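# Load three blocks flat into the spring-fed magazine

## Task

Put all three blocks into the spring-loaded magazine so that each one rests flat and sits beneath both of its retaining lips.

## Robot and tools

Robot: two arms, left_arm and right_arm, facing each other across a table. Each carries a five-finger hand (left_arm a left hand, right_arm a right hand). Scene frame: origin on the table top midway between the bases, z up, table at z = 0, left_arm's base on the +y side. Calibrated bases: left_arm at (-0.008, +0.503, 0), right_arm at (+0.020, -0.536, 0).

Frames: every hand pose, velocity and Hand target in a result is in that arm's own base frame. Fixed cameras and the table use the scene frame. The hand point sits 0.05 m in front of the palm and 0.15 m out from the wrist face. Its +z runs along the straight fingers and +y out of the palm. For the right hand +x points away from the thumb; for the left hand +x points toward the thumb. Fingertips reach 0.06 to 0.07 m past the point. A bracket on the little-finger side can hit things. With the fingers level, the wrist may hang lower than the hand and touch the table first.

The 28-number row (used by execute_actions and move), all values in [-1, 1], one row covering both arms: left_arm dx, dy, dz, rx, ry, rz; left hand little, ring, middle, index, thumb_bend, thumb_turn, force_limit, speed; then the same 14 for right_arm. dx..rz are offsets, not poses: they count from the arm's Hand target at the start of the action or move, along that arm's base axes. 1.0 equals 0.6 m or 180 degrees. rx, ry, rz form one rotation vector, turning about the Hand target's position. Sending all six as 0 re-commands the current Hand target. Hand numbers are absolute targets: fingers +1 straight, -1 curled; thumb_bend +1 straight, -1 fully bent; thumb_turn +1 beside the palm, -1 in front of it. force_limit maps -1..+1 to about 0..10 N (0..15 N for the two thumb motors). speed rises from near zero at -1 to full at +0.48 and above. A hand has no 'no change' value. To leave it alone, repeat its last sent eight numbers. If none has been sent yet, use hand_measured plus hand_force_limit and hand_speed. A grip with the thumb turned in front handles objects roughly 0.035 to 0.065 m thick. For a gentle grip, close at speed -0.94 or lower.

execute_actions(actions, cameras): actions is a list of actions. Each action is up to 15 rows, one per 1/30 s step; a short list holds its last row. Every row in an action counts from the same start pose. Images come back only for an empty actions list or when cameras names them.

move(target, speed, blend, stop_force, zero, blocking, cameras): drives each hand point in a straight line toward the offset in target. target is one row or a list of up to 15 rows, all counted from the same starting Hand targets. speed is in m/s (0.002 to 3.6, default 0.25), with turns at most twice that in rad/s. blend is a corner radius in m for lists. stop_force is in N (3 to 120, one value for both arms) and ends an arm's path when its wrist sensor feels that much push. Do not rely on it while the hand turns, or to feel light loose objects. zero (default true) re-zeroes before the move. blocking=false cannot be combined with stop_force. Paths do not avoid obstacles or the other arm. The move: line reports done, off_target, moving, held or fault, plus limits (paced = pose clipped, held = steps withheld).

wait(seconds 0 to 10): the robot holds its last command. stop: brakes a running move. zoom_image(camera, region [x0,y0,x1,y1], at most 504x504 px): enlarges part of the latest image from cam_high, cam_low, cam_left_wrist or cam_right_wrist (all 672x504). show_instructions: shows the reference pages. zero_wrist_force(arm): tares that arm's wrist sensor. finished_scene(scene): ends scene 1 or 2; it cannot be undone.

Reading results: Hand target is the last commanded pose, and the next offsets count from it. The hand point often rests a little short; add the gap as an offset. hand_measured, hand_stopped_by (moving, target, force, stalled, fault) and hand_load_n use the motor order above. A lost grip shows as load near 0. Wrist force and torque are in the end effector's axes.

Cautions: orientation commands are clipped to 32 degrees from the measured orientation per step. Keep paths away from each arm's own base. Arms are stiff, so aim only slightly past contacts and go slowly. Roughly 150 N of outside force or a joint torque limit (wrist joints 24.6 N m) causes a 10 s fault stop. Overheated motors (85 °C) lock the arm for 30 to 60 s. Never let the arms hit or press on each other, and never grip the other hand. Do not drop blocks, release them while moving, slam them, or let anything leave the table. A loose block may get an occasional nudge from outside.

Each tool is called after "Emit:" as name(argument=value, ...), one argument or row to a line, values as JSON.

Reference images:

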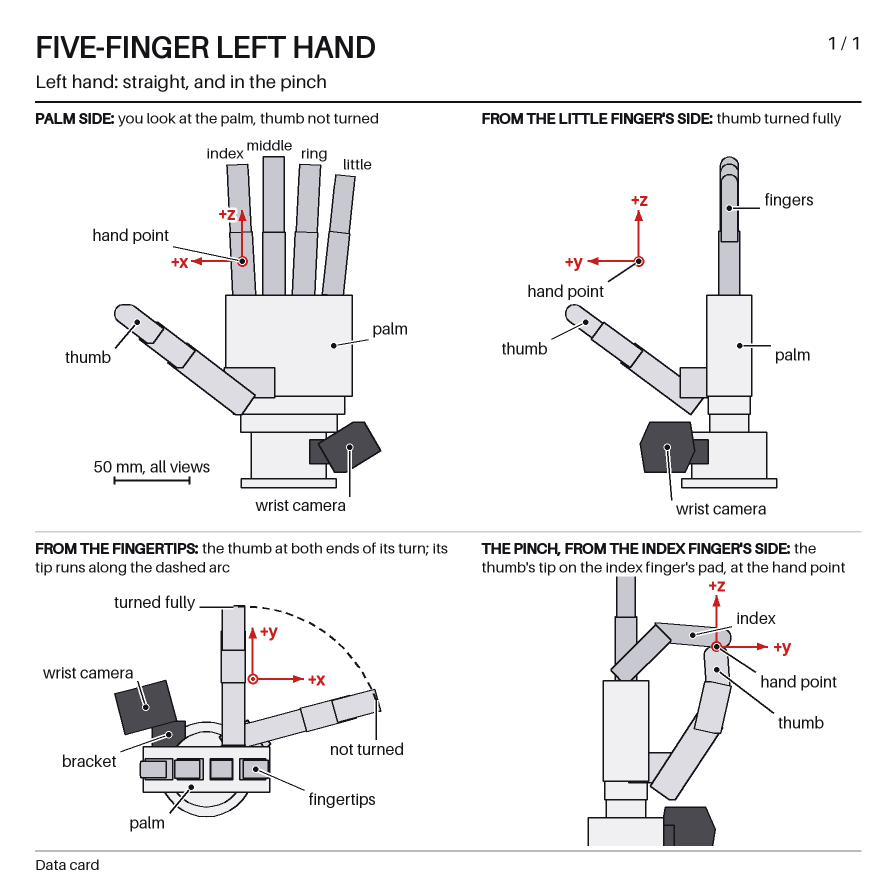

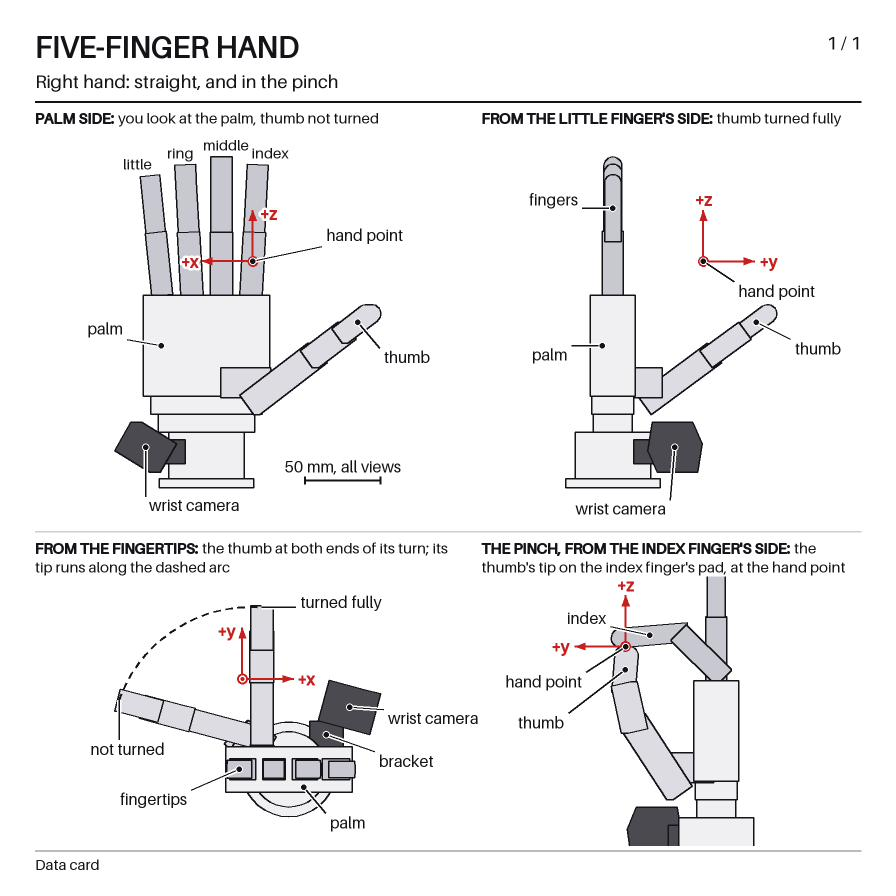

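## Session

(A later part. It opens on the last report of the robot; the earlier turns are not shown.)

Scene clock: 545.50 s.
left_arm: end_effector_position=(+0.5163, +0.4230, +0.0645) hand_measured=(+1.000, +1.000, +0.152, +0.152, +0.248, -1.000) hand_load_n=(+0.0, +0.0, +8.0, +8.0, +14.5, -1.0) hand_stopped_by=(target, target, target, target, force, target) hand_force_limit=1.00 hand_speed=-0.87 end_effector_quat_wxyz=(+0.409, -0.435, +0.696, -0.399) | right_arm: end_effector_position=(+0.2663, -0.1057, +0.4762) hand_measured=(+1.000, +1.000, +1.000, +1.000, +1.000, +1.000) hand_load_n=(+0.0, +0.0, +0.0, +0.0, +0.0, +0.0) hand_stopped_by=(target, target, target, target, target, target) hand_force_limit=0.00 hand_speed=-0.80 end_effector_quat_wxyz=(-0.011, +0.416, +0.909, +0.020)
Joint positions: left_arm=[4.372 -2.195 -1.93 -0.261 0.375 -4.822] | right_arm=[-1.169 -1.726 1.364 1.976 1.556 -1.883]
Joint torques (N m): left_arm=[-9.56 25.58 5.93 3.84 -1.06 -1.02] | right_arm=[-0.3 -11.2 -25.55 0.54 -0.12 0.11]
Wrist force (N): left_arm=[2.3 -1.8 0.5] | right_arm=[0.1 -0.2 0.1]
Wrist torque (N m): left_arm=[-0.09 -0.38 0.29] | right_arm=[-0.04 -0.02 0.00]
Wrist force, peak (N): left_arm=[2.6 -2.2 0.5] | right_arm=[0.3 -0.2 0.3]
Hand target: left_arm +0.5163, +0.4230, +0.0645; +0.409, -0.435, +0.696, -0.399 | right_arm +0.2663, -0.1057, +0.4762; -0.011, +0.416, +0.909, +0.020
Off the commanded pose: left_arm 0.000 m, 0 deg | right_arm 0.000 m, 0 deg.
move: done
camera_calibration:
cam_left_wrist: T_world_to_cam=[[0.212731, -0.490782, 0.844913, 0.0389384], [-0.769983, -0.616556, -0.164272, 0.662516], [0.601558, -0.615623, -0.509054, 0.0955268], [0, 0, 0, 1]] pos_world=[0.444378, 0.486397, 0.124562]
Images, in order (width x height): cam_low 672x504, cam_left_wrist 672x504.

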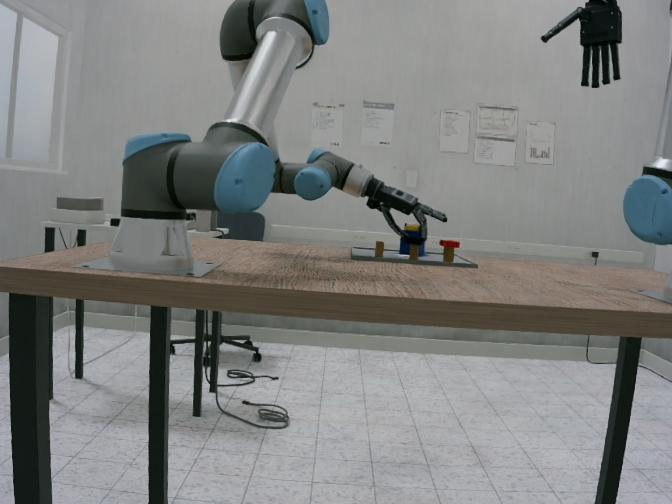

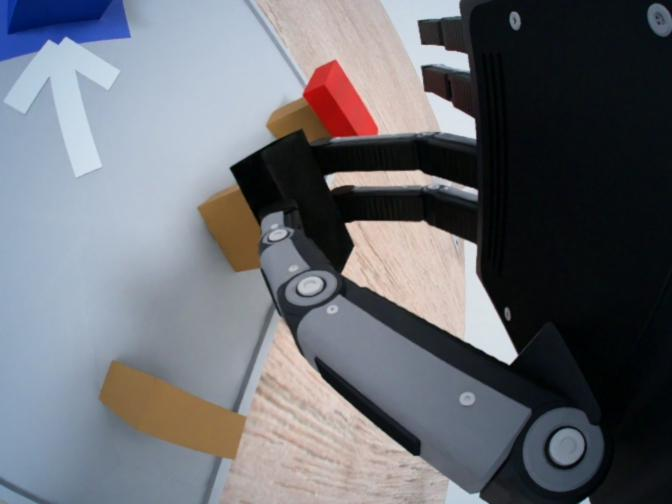

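Emit:
move(
  target=[
    [0,0,0,0,0,0,1,1,0.2,0.2,0.42,-1,1,-0.6,0,0,0,0,0,0,1,1,1,1,1,1,0,-0.8],
    [0,0,-0.0053,0,0,0,1,1,0.2,0.2,0.42,-1,1,-0.6,0,0,0,0,0,0,1,1,1,1,1,1,0,-0.8],
    [0,0,-0.0053,0,0,0,1,1,0.152,0.15,0.42,-1,1,-0.7,0,0,0,0,0,0,1,1,1,1,1,1,0,-0.8],
    [0,0,-0.0053,0,0,0,1,1,0.152,0.15,-0.12,-1,1,-0.87,0,0,0,0,0,0,1,1,1,1,1,1,0,-0.8],
  ],
  speed=0.03,
  cameras=["cam_left_wrist","cam_low"],
)

Emit:
zoom_image(
  camera="cam_left_wrist",
  region=[170, 90, 400, 320],
)

Emit:
zoom_image(
  camera="cam_low",
  region=[390, 210, 450, 260],
)

Scene clock: 550.77 s.
left_arm: end_effector_position=(+0.5163, +0.4230, +0.0613) hand_measured=(+1.000, +1.000, +0.152, +0.150, +0.268, -1.000) hand_load_n=(-0.5, +0.0, +6.5, +7.0, +14.5, +0.0) hand_stopped_by=(target, target, target, target, force, target) hand_force_limit=1.00 hand_speed=-0.87 end_effector_quat_wxyz=(+0.409, -0.435, +0.696, -0.399) | right_arm: end_effector_position=(+0.2663, -0.1057, +0.4762) hand_measured=(+1.000, +1.000, +1.000, +1.000, +1.000, +1.000) hand_load_n=(+0.0, +0.5, +0.0, +0.0, +0.0, +0.0) hand_stopped_by=(target, target, target, target, target, target) hand_force_limit=0.00 hand_speed=-0.80 end_effector_quat_wxyz=(-0.011, +0.416, +0.909, +0.020)
Joint positions: left_arm=[4.372 -2.201 -1.93 -0.254 0.375 -4.822] | right_arm=[-1.169 -1.726 1.364 1.976 1.556 -1.883]
Joint torques (N m): left_arm=[0.78 25.54 6.15 4.22 -2.58 -1.04] | right_arm=[-0.4 -11.28 -26.06 0.57 -0.08 0.11]
Wrist force (N): left_arm=[2.3 -1.6 0.7] | right_arm=[0.3 -0.1 0.1]
Wrist torque (N m): left_arm=[-0.07 -0.37 0.28] | right_arm=[-0.02 -0.05 0.02]
Wrist force, peak (N): left_arm=[2.3 -2.2 0.1] | right_arm=[0.1 -0.1 0.4]
Hand target: left_arm +0.5163, +0.4230, +0.0613; +0.409, -0.435, +0.696, -0.399 | right_arm +0.2663, -0.1057, +0.4762; -0.011, +0.416, +0.909, +0.020
Off the commanded pose: left_arm 0.000 m, 0 deg | right_arm 0.000 m, 0 deg.
move: done
camera_calibration:
cam_left_wrist: T_world_to_cam=[[0.212731, -0.490782, 0.844913, 0.0416421], [-0.769983, -0.616556, -0.164272, 0.661991], [0.601558, -0.615623, -0.509054, 0.0938978], [0, 0, 0, 1]] pos_world=[0.444378, 0.486397, 0.121362]
Images, in order (width x height): cam_low 672x504, cam_left_wrist 672x504.

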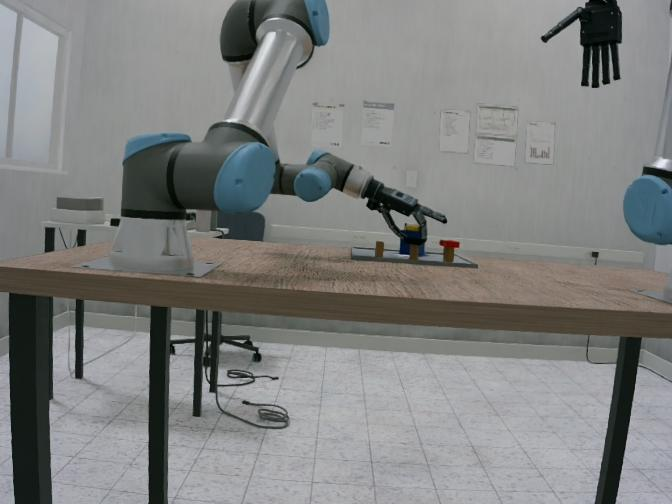

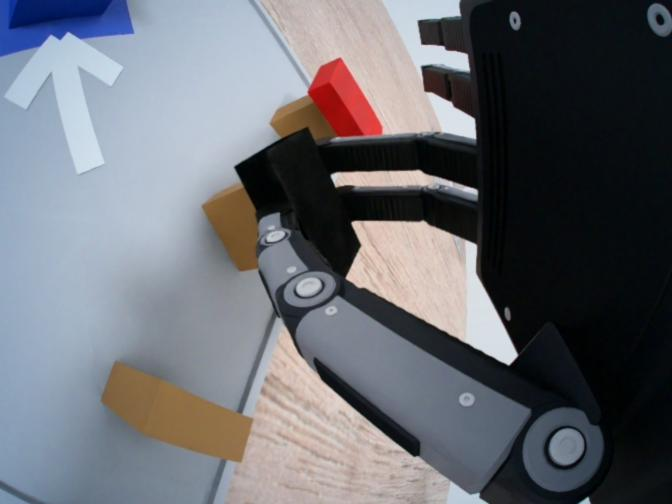

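Scaled by 2.191 from the camera's 672x504 image, which has a finer 960x720 frame.

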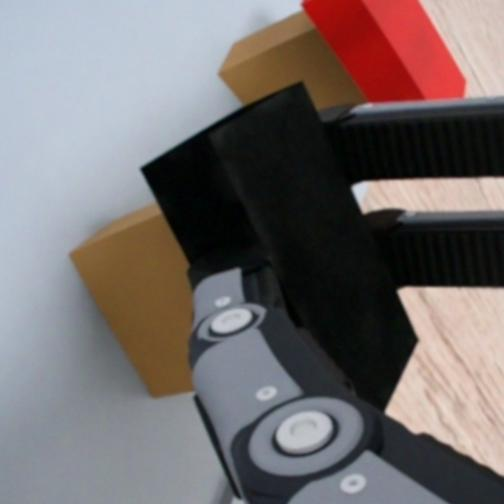

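Scaled by 8.400 from the camera's 672x504 image, which has a finer 960x720 frame.

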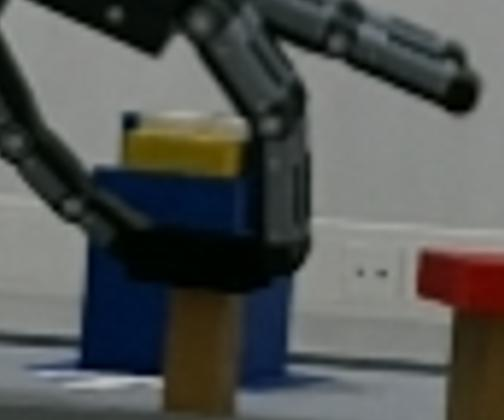

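Emit:
move(
  target=[
    [0,0,0.1478,0,0,0,1,1,0.152,0.15,-0.12,-1,1,-0.87,0,0,0,0,0,0,1,1,1,1,1,1,0,-0.8],
    [0.0115,0.2267,0.1478,-0.1649,0.0669,-0.0306,1,1,0.152,0.15,-0.12,-1,1,-0.87,0,0,0,0,0,0,1,1,1,1,1,1,0,-0.8],
  ],
  speed=[0.08,0.12],
  blend=[0.02,0],
  cameras=["cam_left_wrist","cam_low"],
)

Emit:
zoom_image(
  camera="cam_left_wrist",
  region=[100, 30, 390, 320],
)

Emit:
zoom_image(
  camera="cam_low",
  region=[380, 190, 450, 250],
)

Scene clock: 558.67 s.
left_arm: end_effector_position=(+0.5232, +0.5590, +0.1500) hand_measured=(+1.000, +1.000, +0.152, +0.150, +0.268, -1.000) hand_load_n=(+0.0, +0.0, +6.5, +7.0, +14.5, -0.5) hand_stopped_by=(target, target, target, target, force, target) hand_force_limit=1.00 hand_speed=-0.87 end_effector_quat_wxyz=(+0.191, -0.530, +0.629, -0.535) | right_arm: end_effector_position=(+0.2663, -0.1057, +0.4762) hand_measured=(+1.000, +1.000, +1.000, +1.000, +1.000, +1.000) hand_load_n=(+0.0, +0.0, +0.0, +0.0, +0.0, +0.0) hand_stopped_by=(target, target, target, target, target, target) hand_force_limit=0.00 hand_speed=-0.80 end_effector_quat_wxyz=(-0.011, +0.416, +0.909, +0.020)
Joint positions: left_arm=[4.412 -2.436 -0.979 -1.835 0.425 -4.491] | right_arm=[-1.169 -1.726 1.364 1.976 1.556 -1.883]
Joint torques (N m): left_arm=[-13.1 39.87 29.89 -0.58 0.56 1.23] | right_arm=[-0.03 -11.31 -25.51 0.51 -0.09 0.13]
Wrist force (N): left_arm=[2.9 -1.7 0.8] | right_arm=[-0.1 0.1 0.3]
Wrist torque (N m): left_arm=[-0.10 -0.33 0.21] | right_arm=[-0.01 0.00 0.00]
Wrist force, peak (N): left_arm=[3.0 -1.7 0.8] | right_arm=[-0.2 -0.4 0.0]
Hand target: left_arm +0.5232, +0.5591, +0.1500; +0.191, -0.530, +0.629, -0.535 | right_arm +0.2663, -0.1057, +0.4762; -0.011, +0.416, +0.909, +0.020
Off the commanded pose: left_arm 0.000 m, 0 deg | right_arm 0.000 m, 0 deg.
move: done
camera_calibration:
cam_left_wrist: T_world_to_cam=[[0.377294, -0.0488321, 0.924805, -0.313205], [-0.80994, -0.501611, 0.303946, 0.652129], [0.449051, -0.863714, -0.228806, 0.394981], [0, 0, 0, 1]] pos_world=[0.468989, 0.652972, 0.181816]
Images, in order (width x height): cam_low 672x504, cam_left_wrist 672x504.

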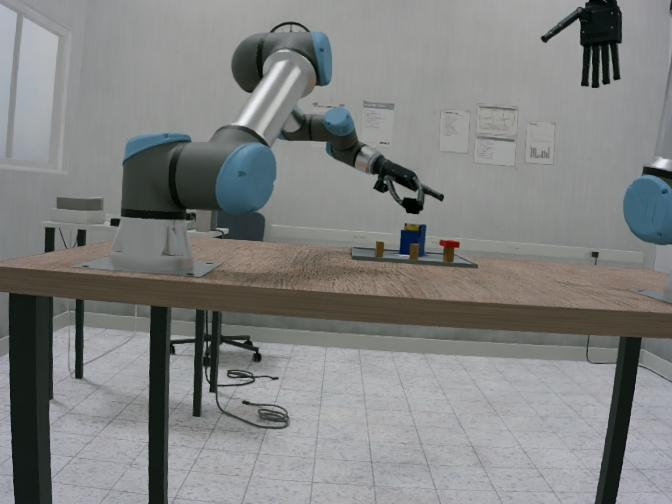

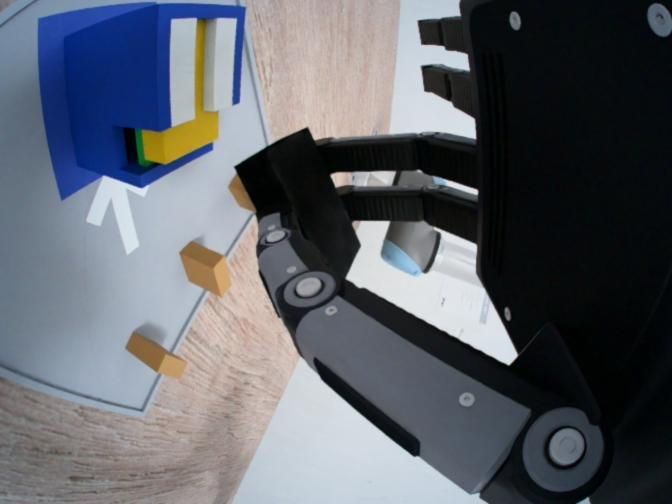

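Scaled by 1.738 from the camera's 672x504 image, which has a finer 960x720 frame.

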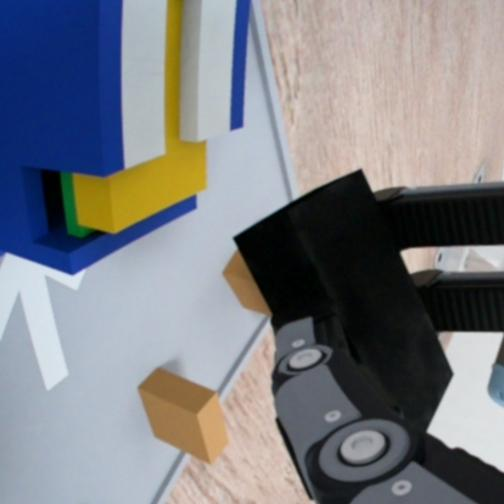

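Scaled by 7.200 from the camera's 672x504 image, which has a finer 960x720 frame.

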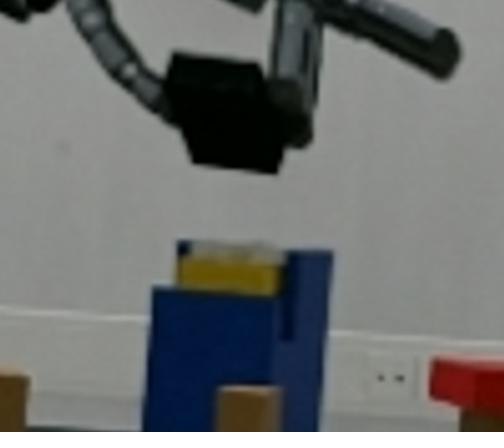

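Emit:
move(
  target=[
    [0,0,-0.045,0,0,0,1,1,0.152,0.15,-0.12,-1,1,-0.87,0,0,0,0,0,0,1,1,1,1,1,1,0,-0.8],
    [0,0,-0.0817,0,0,0,1,1,0.152,0.15,-0.12,-1,1,-0.87,0,0,0,0,0,0,1,1,1,1,1,1,0,-0.8],
  ],
  speed=[0.05,0.014],
  stop_force=9,
  cameras=["cam_left_wrist","cam_low"],
)

Emit:
zoom_image(
  camera="cam_left_wrist",
  region=[200, 60, 380, 260],
)

Emit:
zoom_image(
  camera="cam_low",
  region=[395, 210, 435, 245],
)

Scene clock: 565.03 s.
left_arm: end_effector_position=(+0.5232, +0.5591, +0.1010) hand_measured=(+1.000, +1.000, +0.152, +0.150, +0.268, -1.000) hand_load_n=(+0.0, +0.0, +6.5, +7.0, +14.5, +0.0) hand_stopped_by=(target, target, target, target, force, target) hand_force_limit=1.00 hand_speed=-0.87 end_effector_quat_wxyz=(+0.191, -0.530, +0.629, -0.535) | right_arm: end_effector_position=(+0.2663, -0.1057, +0.4762) hand_measured=(+1.000, +1.000, +1.000, +1.000, +1.000, +1.000) hand_load_n=(+0.0, +0.0, +0.0, +0.0, +0.0, +0.0) hand_stopped_by=(target, target, target, target, target, target) hand_force_limit=0.00 hand_speed=-0.80 end_effector_quat_wxyz=(-0.011, +0.416, +0.909, +0.020)
Joint positions: left_arm=[4.412 -2.479 -1.029 -1.743 0.425 -4.49] | right_arm=[-1.169 -1.726 1.364 1.976 1.556 -1.883]
Joint torques (N m): left_arm=[-9.08 35.91 11.71 3.83 -2.17 -1.05] | right_arm=[-0.05 -10.68 -25.31 0.64 -0.03 0.17]
Wrist force (N): left_arm=[7.0 -6.9 -1.6] | right_arm=[-0.1 -0.1 0.1]
Wrist torque (N m): left_arm=[-0.07 -0.23 0.38] | right_arm=[-0.02 0.00 0.00]
Wrist force, peak (N): left_arm=[7.0 -7.5 -2.1] | right_arm=[0.2 0.0 0.4]
Hand target: left_arm +0.5232, +0.5591, +0.1010; +0.191, -0.530, +0.629, -0.535 | right_arm +0.2663, -0.1057, +0.4762; -0.011, +0.416, +0.909, +0.020
Off the commanded pose: left_arm 0.000 m, 0 deg | right_arm 0.000 m, 0 deg.
move: done
camera_calibration:
cam_left_wrist: T_world_to_cam=[[0.377184, -0.0488056, 0.924851, -0.267764], [-0.810155, -0.501258, 0.303956, 0.666971], [0.448755, -0.86392, -0.228607, 0.384082], [0, 0, 0, 1]] pos_world=[0.468987, 0.653073, 0.132716]
Images, in order (width x height): cam_low 672x504, cam_left_wrist 672x504.

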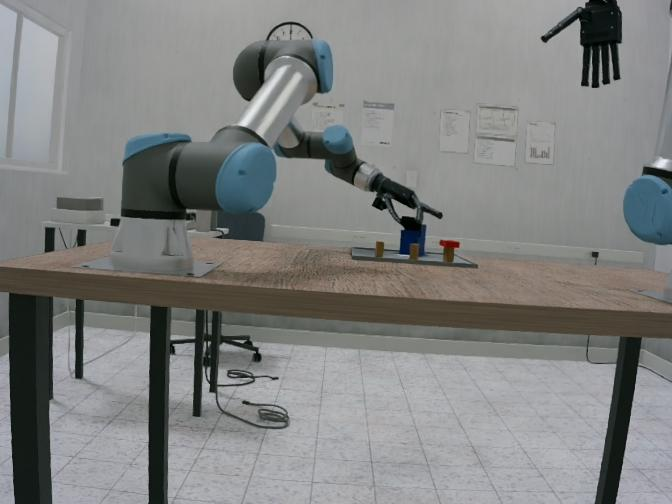

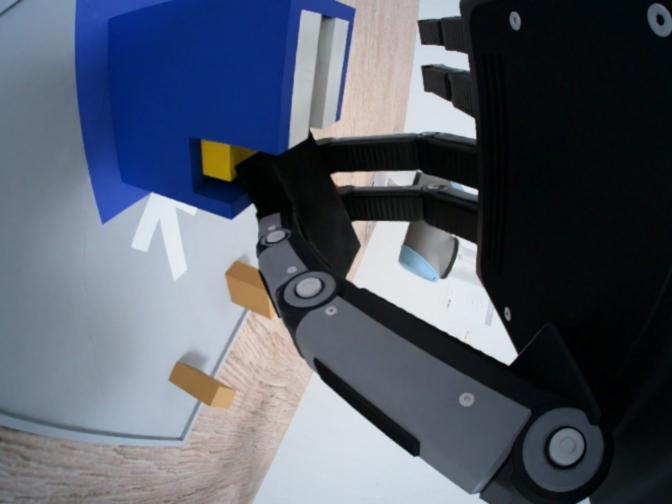

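Scaled by 2.520 from the camera's 672x504 image, which has a finer 960x720 frame.

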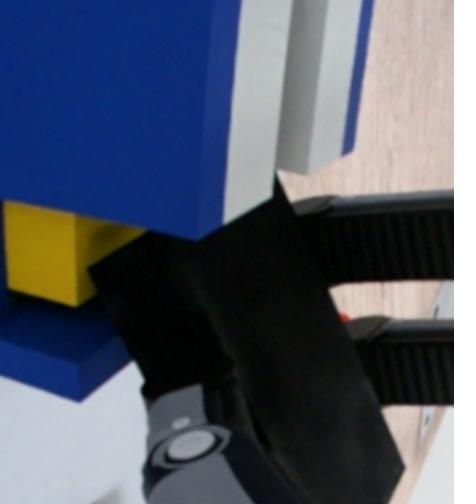

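Scaled by 12.600 from the camera's 672x504 image, which has a finer 960x720 frame.

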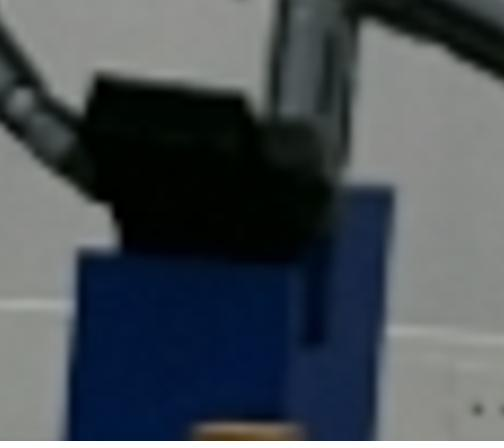

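Emit:
move(
  target=[0.0028,0.006,0,0,0,0,1,1,0.152,0.15,-0.12,-1,1,-0.87,0,0,0,0,0,0,1,1,1,1,1,1,0,-0.8],
  speed=0.006,
  stop_force=7,
  cameras=["cam_left_wrist","cam_low"],
)

Emit:
zoom_image(
  camera="cam_left_wrist",
  region=[200, 60, 380, 260],
)

Emit:
zoom_image(
  camera="cam_low",
  region=[395, 210, 435, 245],
)

Scene clock: 567.27 s.
left_arm: end_effector_position=(+0.5249, +0.5627, +0.1010) hand_measured=(+1.000, +1.000, +0.152, +0.150, +0.268, -1.000) hand_load_n=(+0.0, +0.0, +7.5, +7.0, +14.0, +0.0) hand_stopped_by=(target, target, target, target, force, target) hand_force_limit=1.00 hand_speed=-0.87 end_effector_quat_wxyz=(+0.191, -0.530, +0.629, -0.535) | right_arm: end_effector_position=(+0.2663, -0.1057, +0.4762) hand_measured=(+1.000, +1.000, +1.000, +1.000, +1.000, +1.000) hand_load_n=(+0.0, +0.0, +0.0, +0.0, -0.5, +0.0) hand_stopped_by=(target, target, target, target, target, target) hand_force_limit=0.00 hand_speed=-0.80 end_effector_quat_wxyz=(-0.011, +0.416, +0.909, +0.020)
Joint positions: left_arm=[4.411 -2.489 -1.01 -1.75 0.425 -4.492] | right_arm=[-1.169 -1.726 1.364 1.976 1.556 -1.883]
Joint torques (N m): left_arm=[-11.91 36.06 27.18 0.16 -2.13 -0.03] | right_arm=[-0.14 -10.86 -25.53 0.65 -0.13 0.05]
Wrist force (N): left_arm=[6.2 -6.3 -0.8] | right_arm=[0.0 0.0 0.3]
Wrist torque (N m): left_arm=[-0.04 -0.21 0.43] | right_arm=[-0.02 -0.02 0.00]
Wrist force, peak (N): left_arm=[7.3 -7.6 -2.1] | right_arm=[0.0 -0.3 0.4]
Hand target: left_arm +0.5249, +0.5627, +0.1010; +0.191, -0.530, +0.629, -0.535 | right_arm +0.2663, -0.1057, +0.4762; -0.011, +0.416, +0.909, +0.020
Off the commanded pose: left_arm 0.000 m, 0 deg | right_arm 0.000 m, 0 deg.
move: done
camera_calibration:
cam_left_wrist: T_world_to_cam=[[0.377184, -0.0488056, 0.924851, -0.26823], [-0.810155, -0.501258, 0.303956, 0.670153], [0.448755, -0.86392, -0.228607, 0.38643], [0, 0, 0, 1]] pos_world=[0.470687, 0.656673, 0.132716]
Images, in order (width x height): cam_low 672x504, cam_left_wrist 672x504.

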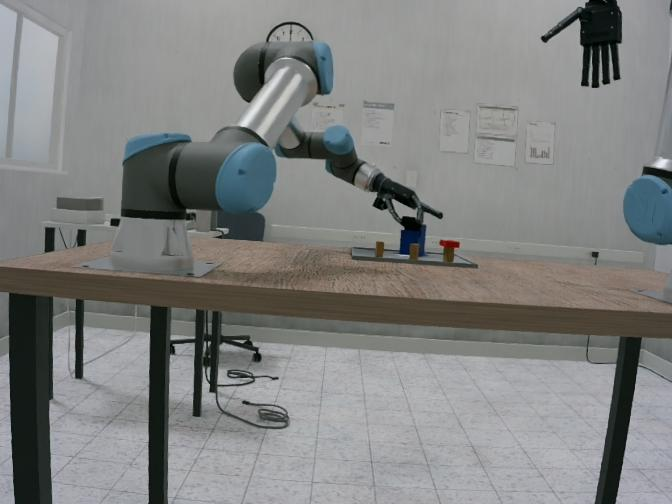

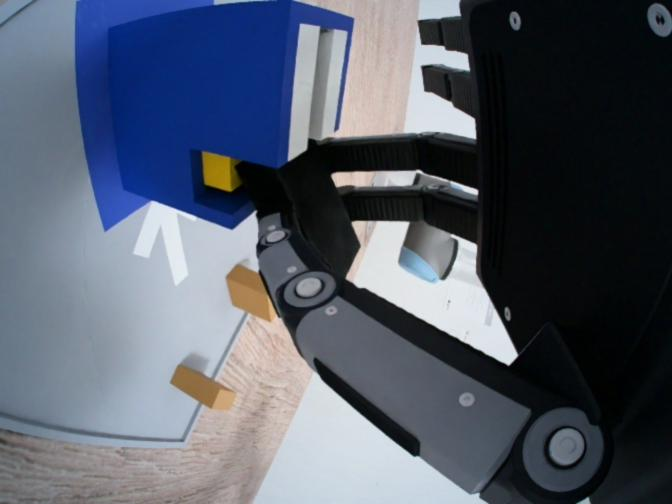

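Scaled by 2.520 from the camera's 672x504 image, which has a finer 960x720 frame.

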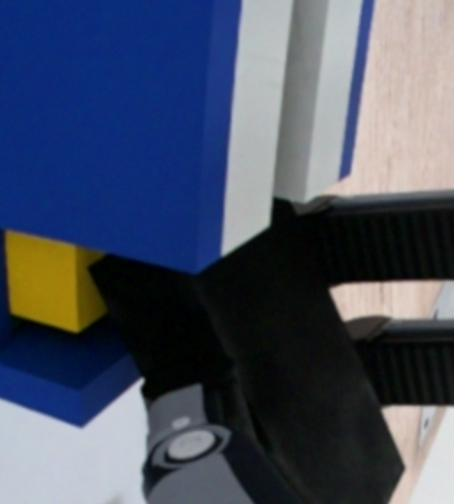

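Scaled by 12.600 from the camera's 672x504 image, which has a finer 960x720 frame.

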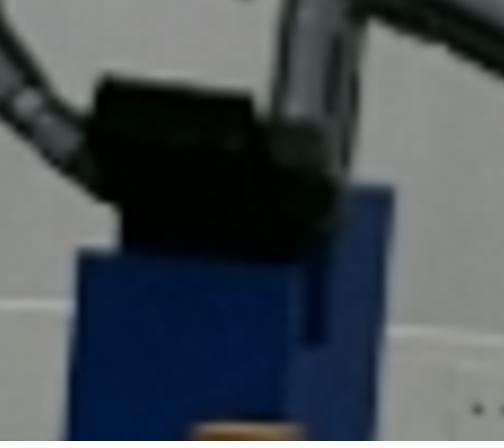

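Emit:
move(
  target=[-0.0022,-0.0048,-0.0193,0.116,-0.0537,0,1,1,0.152,0.15,-0.12,-1,1,-0.87,0,0,0,0,0,0,1,1,1,1,1,1,0,-0.8],
  speed=0.06,
  cameras=["cam_left_wrist","cam_low"],
)

Emit:
zoom_image(
  camera="cam_left_wrist",
  region=[200, 60, 380, 260],
)

Emit:
zoom_image(
  camera="cam_low",
  region=[395, 210, 435, 245],
)

Scene clock: 572.63 s.
left_arm: end_effector_position=(+0.5236, +0.5598, +0.0894) hand_measured=(+1.000, +1.000, +0.152, +0.150, +0.268, -1.000) hand_load_n=(+0.0, +0.0, +7.0, +5.5, +14.5, +2.0) hand_stopped_by=(target, target, target, target, force, target) hand_force_limit=1.00 hand_speed=-0.87 end_effector_quat_wxyz=(+0.335, -0.440, +0.697, -0.455) | right_arm: end_effector_position=(+0.2663, -0.1057, +0.4762) hand_measured=(+1.000, +1.000, +1.000, +1.000, +1.000, +1.000) hand_load_n=(+0.0, +0.0, +0.0, +0.0, -0.5, +0.0) hand_stopped_by=(target, target, target, target, target, target) hand_force_limit=0.00 hand_speed=-0.80 end_effector_quat_wxyz=(-0.011, +0.416, +0.909, +0.020)
Joint positions: left_arm=[4.422 -2.351 -1.345 -1.227 0.378 -4.415] | right_arm=[-1.169 -1.726 1.364 1.976 1.556 -1.883]
Joint torques (N m): left_arm=[13.16 54.47 11.93 4.75 -2.42 -0.85] | right_arm=[-0.06 -10.99 -25.72 0.59 -0.08 0.11]
Wrist force (N): left_arm=[5.5 -7.5 -2.8] | right_arm=[0.0 -0.1 0.3]
Wrist torque (N m): left_arm=[-0.13 -0.31 0.33] | right_arm=[-0.04 -0.02 0.00]
Wrist force, peak (N): left_arm=[6.7 -7.7 -0.9] | right_arm=[-0.2 -0.4 0.3]
Hand target: left_arm +0.5236, +0.5598, +0.0894; +0.335, -0.440, +0.698, -0.455 | right_arm +0.2663, -0.1057, +0.4762; -0.011, +0.416, +0.909, +0.020
Off the commanded pose: left_arm 0.000 m, 0 deg | right_arm 0.000 m, 0 deg.
move: done
camera_calibration:
cam_left_wrist: T_world_to_cam=[[0.221508, -0.384945, 0.895964, 0.015093], [-0.833544, -0.551588, -0.0309105, 0.741464], [0.506102, -0.739979, -0.443049, 0.301698], [0, 0, 0, 1]] pos_world=[0.46201, 0.638043, 0.143064]
Images, in order (width x height): cam_low 672x504, cam_left_wrist 672x504.

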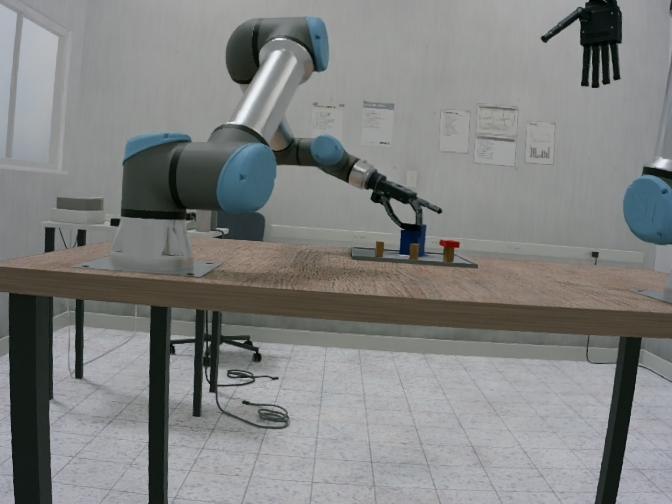

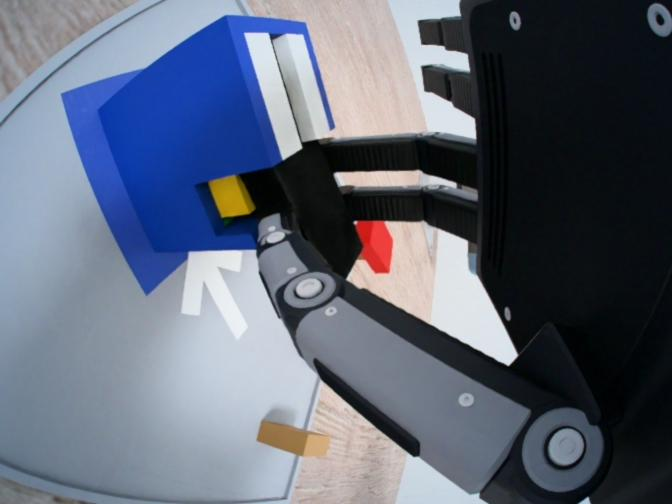

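Scaled by 2.520 from the camera's 672x504 image, which has a finer 960x720 frame.

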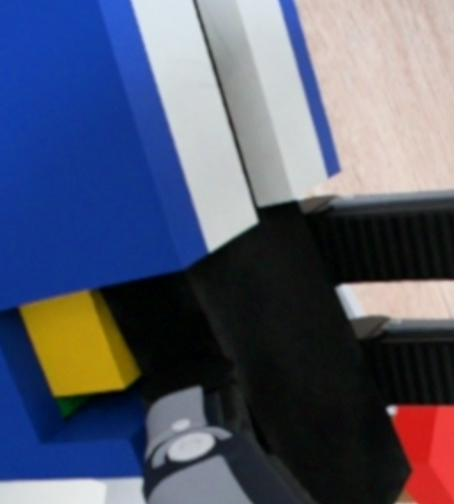

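Scaled by 12.600 from the camera's 672x504 image, which has a finer 960x720 frame.

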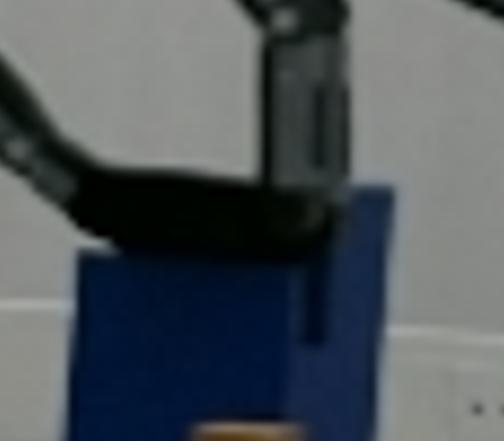

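Emit:
move(
  target=[
    [0.0007,0.0015,0,0,0,0,1,1,0.152,0.15,-0.12,-1,1,-0.87,0,0,0,0,0,0,1,1,1,1,1,1,0,-0.8],
  ],
  speed=0.01,
  stop_force=6,
)

Emit:
move(
  target=[
    [0,0,0,0,0,0,1,1,0.154,0.152,0.36,-1,0.85,-0.9,0,0,0,0,0,0,1,1,1,1,1,1,0,-0.8],
  ],
  speed=0.02,
  cameras=["cam_left_wrist","cam_low"],
)

Emit:
zoom_image(
  camera="cam_left_wrist",
  region=[200, 60, 380, 260],
)

Emit:
zoom_image(
  camera="cam_low",
  region=[395, 210, 435, 245],
)

Scene clock: 574.93 s.
left_arm: end_effector_position=(+0.5240, +0.5607, +0.0894) hand_measured=(+1.000, +1.000, +0.152, +0.150, +0.268, -1.000) hand_load_n=(+0.0, +0.0, +7.0, +6.5, +14.5, +3.0) hand_stopped_by=(target, target, target, target, force, target) hand_force_limit=1.00 hand_speed=-0.87 end_effector_quat_wxyz=(+0.335, -0.440, +0.698, -0.455) | right_arm: end_effector_position=(+0.2663, -0.1057, +0.4762) hand_measured=(+1.000, +1.000, +1.000, +1.000, +1.000, +1.000) hand_load_n=(+0.0, +0.0, +0.0, +0.0, +0.0, +0.0) hand_stopped_by=(target, target, target, target, target, target) hand_force_limit=0.00 hand_speed=-0.80 end_effector_quat_wxyz=(-0.011, +0.416, +0.909, +0.020)
Joint positions: left_arm=[4.422 -2.353 -1.341 -1.228 0.378 -4.416] | right_arm=[-1.169 -1.726 1.364 1.976 1.556 -1.883]
Joint torques (N m): left_arm=[-10.46 33.93 28.9 1.86 -2.32 -0.45] | right_arm=[-0.76 -11.15 -25.59 0.59 -0.09 0.15]
Wrist force (N): left_arm=[10.3 -5.1 -2.0] | right_arm=[0.0 -0.1 0.1]
Wrist torque (N m): left_arm=[-0.03 -0.22 0.28] | right_arm=[-0.02 -0.02 0.01]
Wrist force, peak (N): left_arm=[10.4 -5.8 -2.0] | right_arm=[0.0 -0.3 0.2]
Hand target: left_arm +0.5240, +0.5607, +0.0894; +0.335, -0.440, +0.698, -0.455 | right_arm +0.2663, -0.1057, +0.4762; -0.011, +0.416, +0.909, +0.020
Off the commanded pose: left_arm 0.000 m, 0 deg | right_arm 0.000 m, 0 deg.
move: done

Scene clock: 575.83 s.
left_arm: end_effector_position=(+0.5240, +0.5607, +0.0894) hand_measured=(+1.000, +1.000, +0.156, +0.154, +0.360, -1.000) hand_load_n=(+0.0, +0.0, +3.0, +2.0, +0.0, +0.0) hand_stopped_by=(target, target, target, target, target, target) hand_force_limit=0.85 hand_speed=-0.90 end_effector_quat_wxyz=(+0.335, -0.440, +0.698, -0.455) | right_arm: end_effector_position=(+0.2663, -0.1057, +0.4762) hand_measured=(+1.000, +1.000, +1.000, +1.000, +1.000, +1.000) hand_load_n=(+0.0, +0.0, +0.0, +0.0, -0.5, +0.0) hand_stopped_by=(target, target, target, target, target, target) hand_force_limit=0.00 hand_speed=-0.80 end_effector_quat_wxyz=(-0.011, +0.416, +0.909, +0.020)
Joint positions: left_arm=[4.422 -2.353 -1.341 -1.228 0.378 -4.416] | right_arm=[-1.169 -1.726 1.364 1.976 1.556 -1.883]
Joint torques (N m): left_arm=[0.42 35.05 23.89 1.71 -0.84 -0.31] | right_arm=[-0.98 -10.7 -25.75 0.57 -0.1 0.13]
Wrist force (N): left_arm=[4.8 -6.1 4.0] | right_arm=[-0.1 0.0 0.2]
Wrist torque (N m): left_arm=[-0.09 -0.22 0.36] | right_arm=[-0.02 0.00 0.00]
Wrist force, peak (N): left_arm=[9.8 -9.1 -1.9] | right_arm=[0.2 -0.1 0.3]
Hand target: left_arm +0.5240, +0.5607, +0.0894; +0.335, -0.440, +0.698, -0.455 | right_arm +0.2663, -0.1057, +0.4762; -0.011, +0.416, +0.909, +0.020
Off the commanded pose: left_arm 0.000 m, 0 deg | right_arm 0.000 m, 0 deg.
move: done
camera_calibration:
cam_left_wrist: T_world_to_cam=[[0.22146, -0.385089, 0.895914, 0.0154119], [-0.833502, -0.551642, -0.0310787, 0.742362], [0.506192, -0.739863, -0.443139, 0.301933], [0, 0, 0, 1]] pos_world=[0.46251, 0.638843, 0.143062]
Images, in order (width x height): cam_low 672x504, cam_left_wrist 672x504.

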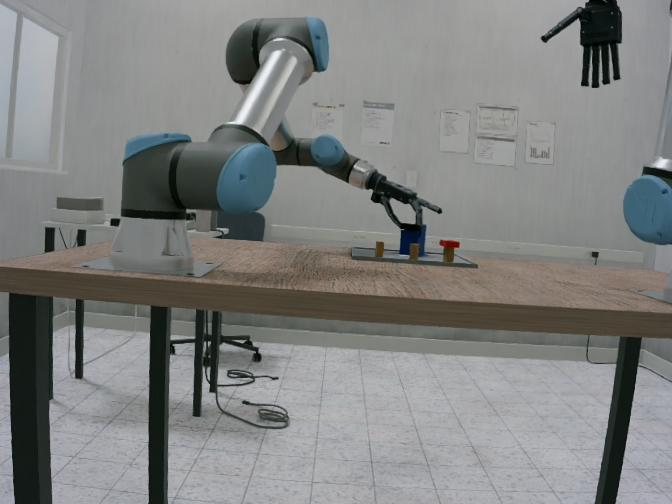

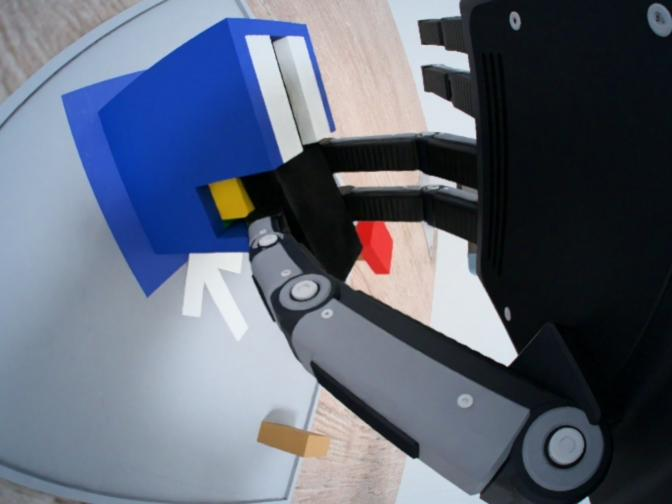

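Scaled by 2.520 from the camera's 672x504 image, which has a finer 960x720 frame.

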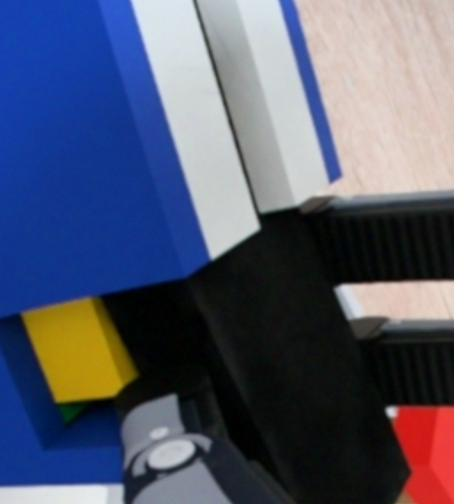

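Scaled by 12.600 from the camera's 672x504 image, which has a finer 960x720 frame.

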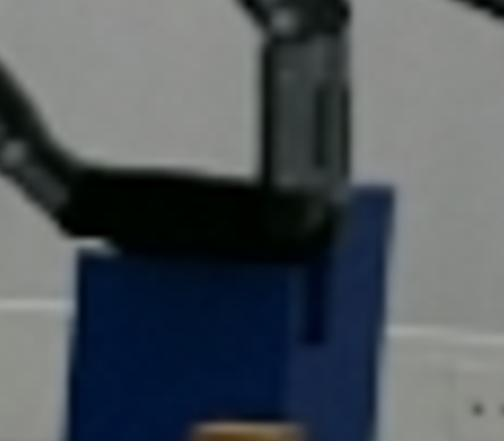

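Emit:
move(
  target=[
    [-0.0007,-0.0015,0,0,0,0,1,1,0.3,0.3,0.45,-1,0.85,-0.8,0,0,0,0,0,0,1,1,1,1,1,1,0,-0.8],
    [-0.0007,-0.0015,0.0833,0,0,0,1,1,0.3,0.3,0.45,-1,0.85,-0.8,0,0,0,0,0,0,1,1,1,1,1,1,0,-0.8],
    [-0.0414,-0.0459,0.0833,-0.0202,0.0093,0,1,1,0.3,0.3,0.45,-1,0.85,-0.8,0,0,0,0,0,0,1,1,1,1,1,1,0,-0.8],
    [-0.0414,-0.0459,0.0833,-0.0202,0.0093,0,1,1,1,0,1,1,0.85,0,0,0,0,0,0,0,1,1,1,1,1,1,0,-0.8],
  ],
  speed=[0.02,0.06,0.1,0.1],
  cameras=["cam_left_wrist","cam_low"],
)

Emit:
zoom_image(
  camera="cam_left_wrist",
  region=[100, 0, 360, 260],
)

Emit:
zoom_image(
  camera="cam_low",
  region=[380, 190, 450, 250],
)

Scene clock: 581.93 s.
left_arm: end_effector_position=(+0.4991, +0.5331, +0.1394) hand_measured=(+1.000, +1.000, +1.000, +0.000, +1.000, +1.000) hand_load_n=(+0.0, +0.0, +0.0, +0.0, +0.0, +0.0) hand_stopped_by=(target, target, target, target, target, target) hand_force_limit=0.85 hand_speed=0.00 end_effector_quat_wxyz=(+0.311, -0.457, +0.688, -0.471) | right_arm: end_effector_position=(+0.2663, -0.1057, +0.4762) hand_measured=(+1.000, +1.000, +1.000, +1.000, +1.000, +1.000) hand_load_n=(+0.0, +0.0, +0.0, +0.0, +0.0, +0.0) hand_stopped_by=(target, target, target, target, target, target) hand_force_limit=0.00 hand_speed=-0.80 end_effector_quat_wxyz=(-0.011, +0.416, +0.909, +0.020)
Joint positions: left_arm=[4.442 -2.234 -1.383 -1.415 0.393 -4.371] | right_arm=[-1.169 -1.726 1.364 1.976 1.556 -1.883]
Joint torques (N m): left_arm=[12.53 54.85 12.28 0.32 -0.47 1.21] | right_arm=[-0.22 -11.12 -25.66 0.47 -0.06 0.08]
Wrist force (N): left_arm=[2.4 -1.9 0.5] | right_arm=[-0.1 0.0 0.1]
Wrist torque (N m): left_arm=[-0.04 -0.33 0.17] | right_arm=[0.00 0.00 0.00]
Wrist force, peak (N): left_arm=[4.9 -6.4 4.3] | right_arm=[0.3 -0.1 0.4]
Hand target: left_arm +0.4991, +0.5331, +0.1394; +0.311, -0.457, +0.688, -0.471 | right_arm +0.2663, -0.1057, +0.4762; -0.011, +0.416, +0.909, +0.020
Off the commanded pose: left_arm 0.000 m, 0 deg | right_arm 0.000 m, 0 deg.
move: done
camera_calibration:
cam_left_wrist: T_world_to_cam=[[0.247961, -0.327702, 0.911661, -0.0804569], [-0.833528, -0.551747, 0.0283813, 0.699814], [0.493706, -0.766933, -0.409961, 0.332379], [0, 0, 0, 1]] pos_world=[0.439168, 0.614667, 0.18975]
Images, in order (width x height): cam_low 672x504, cam_left_wrist 672x504.

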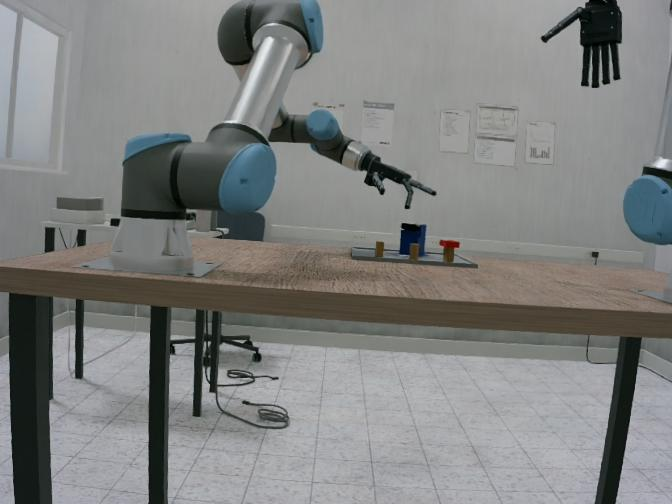

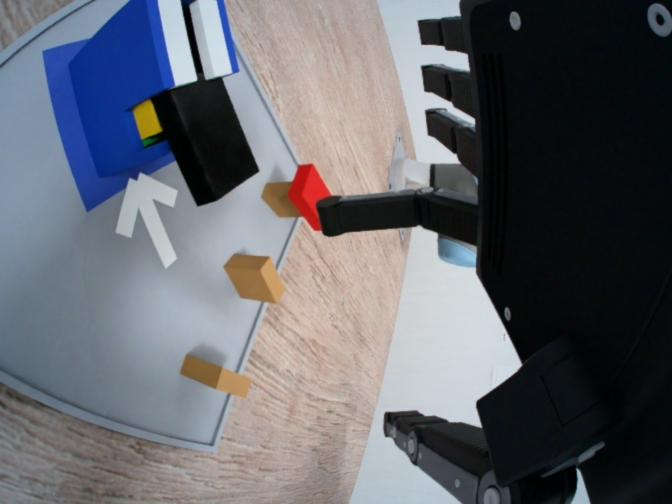

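Scaled by 1.938 from the camera's 672x504 image, which has a finer 960x720 frame.

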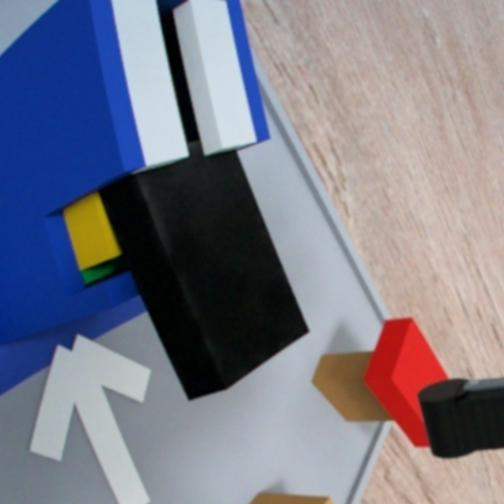

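Scaled by 7.200 from the camera's 672x504 image, which has a finer 960x720 frame.

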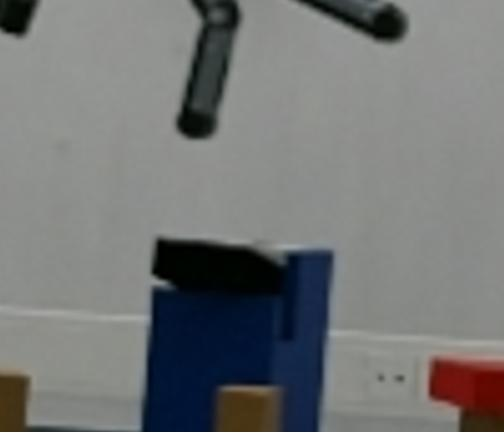

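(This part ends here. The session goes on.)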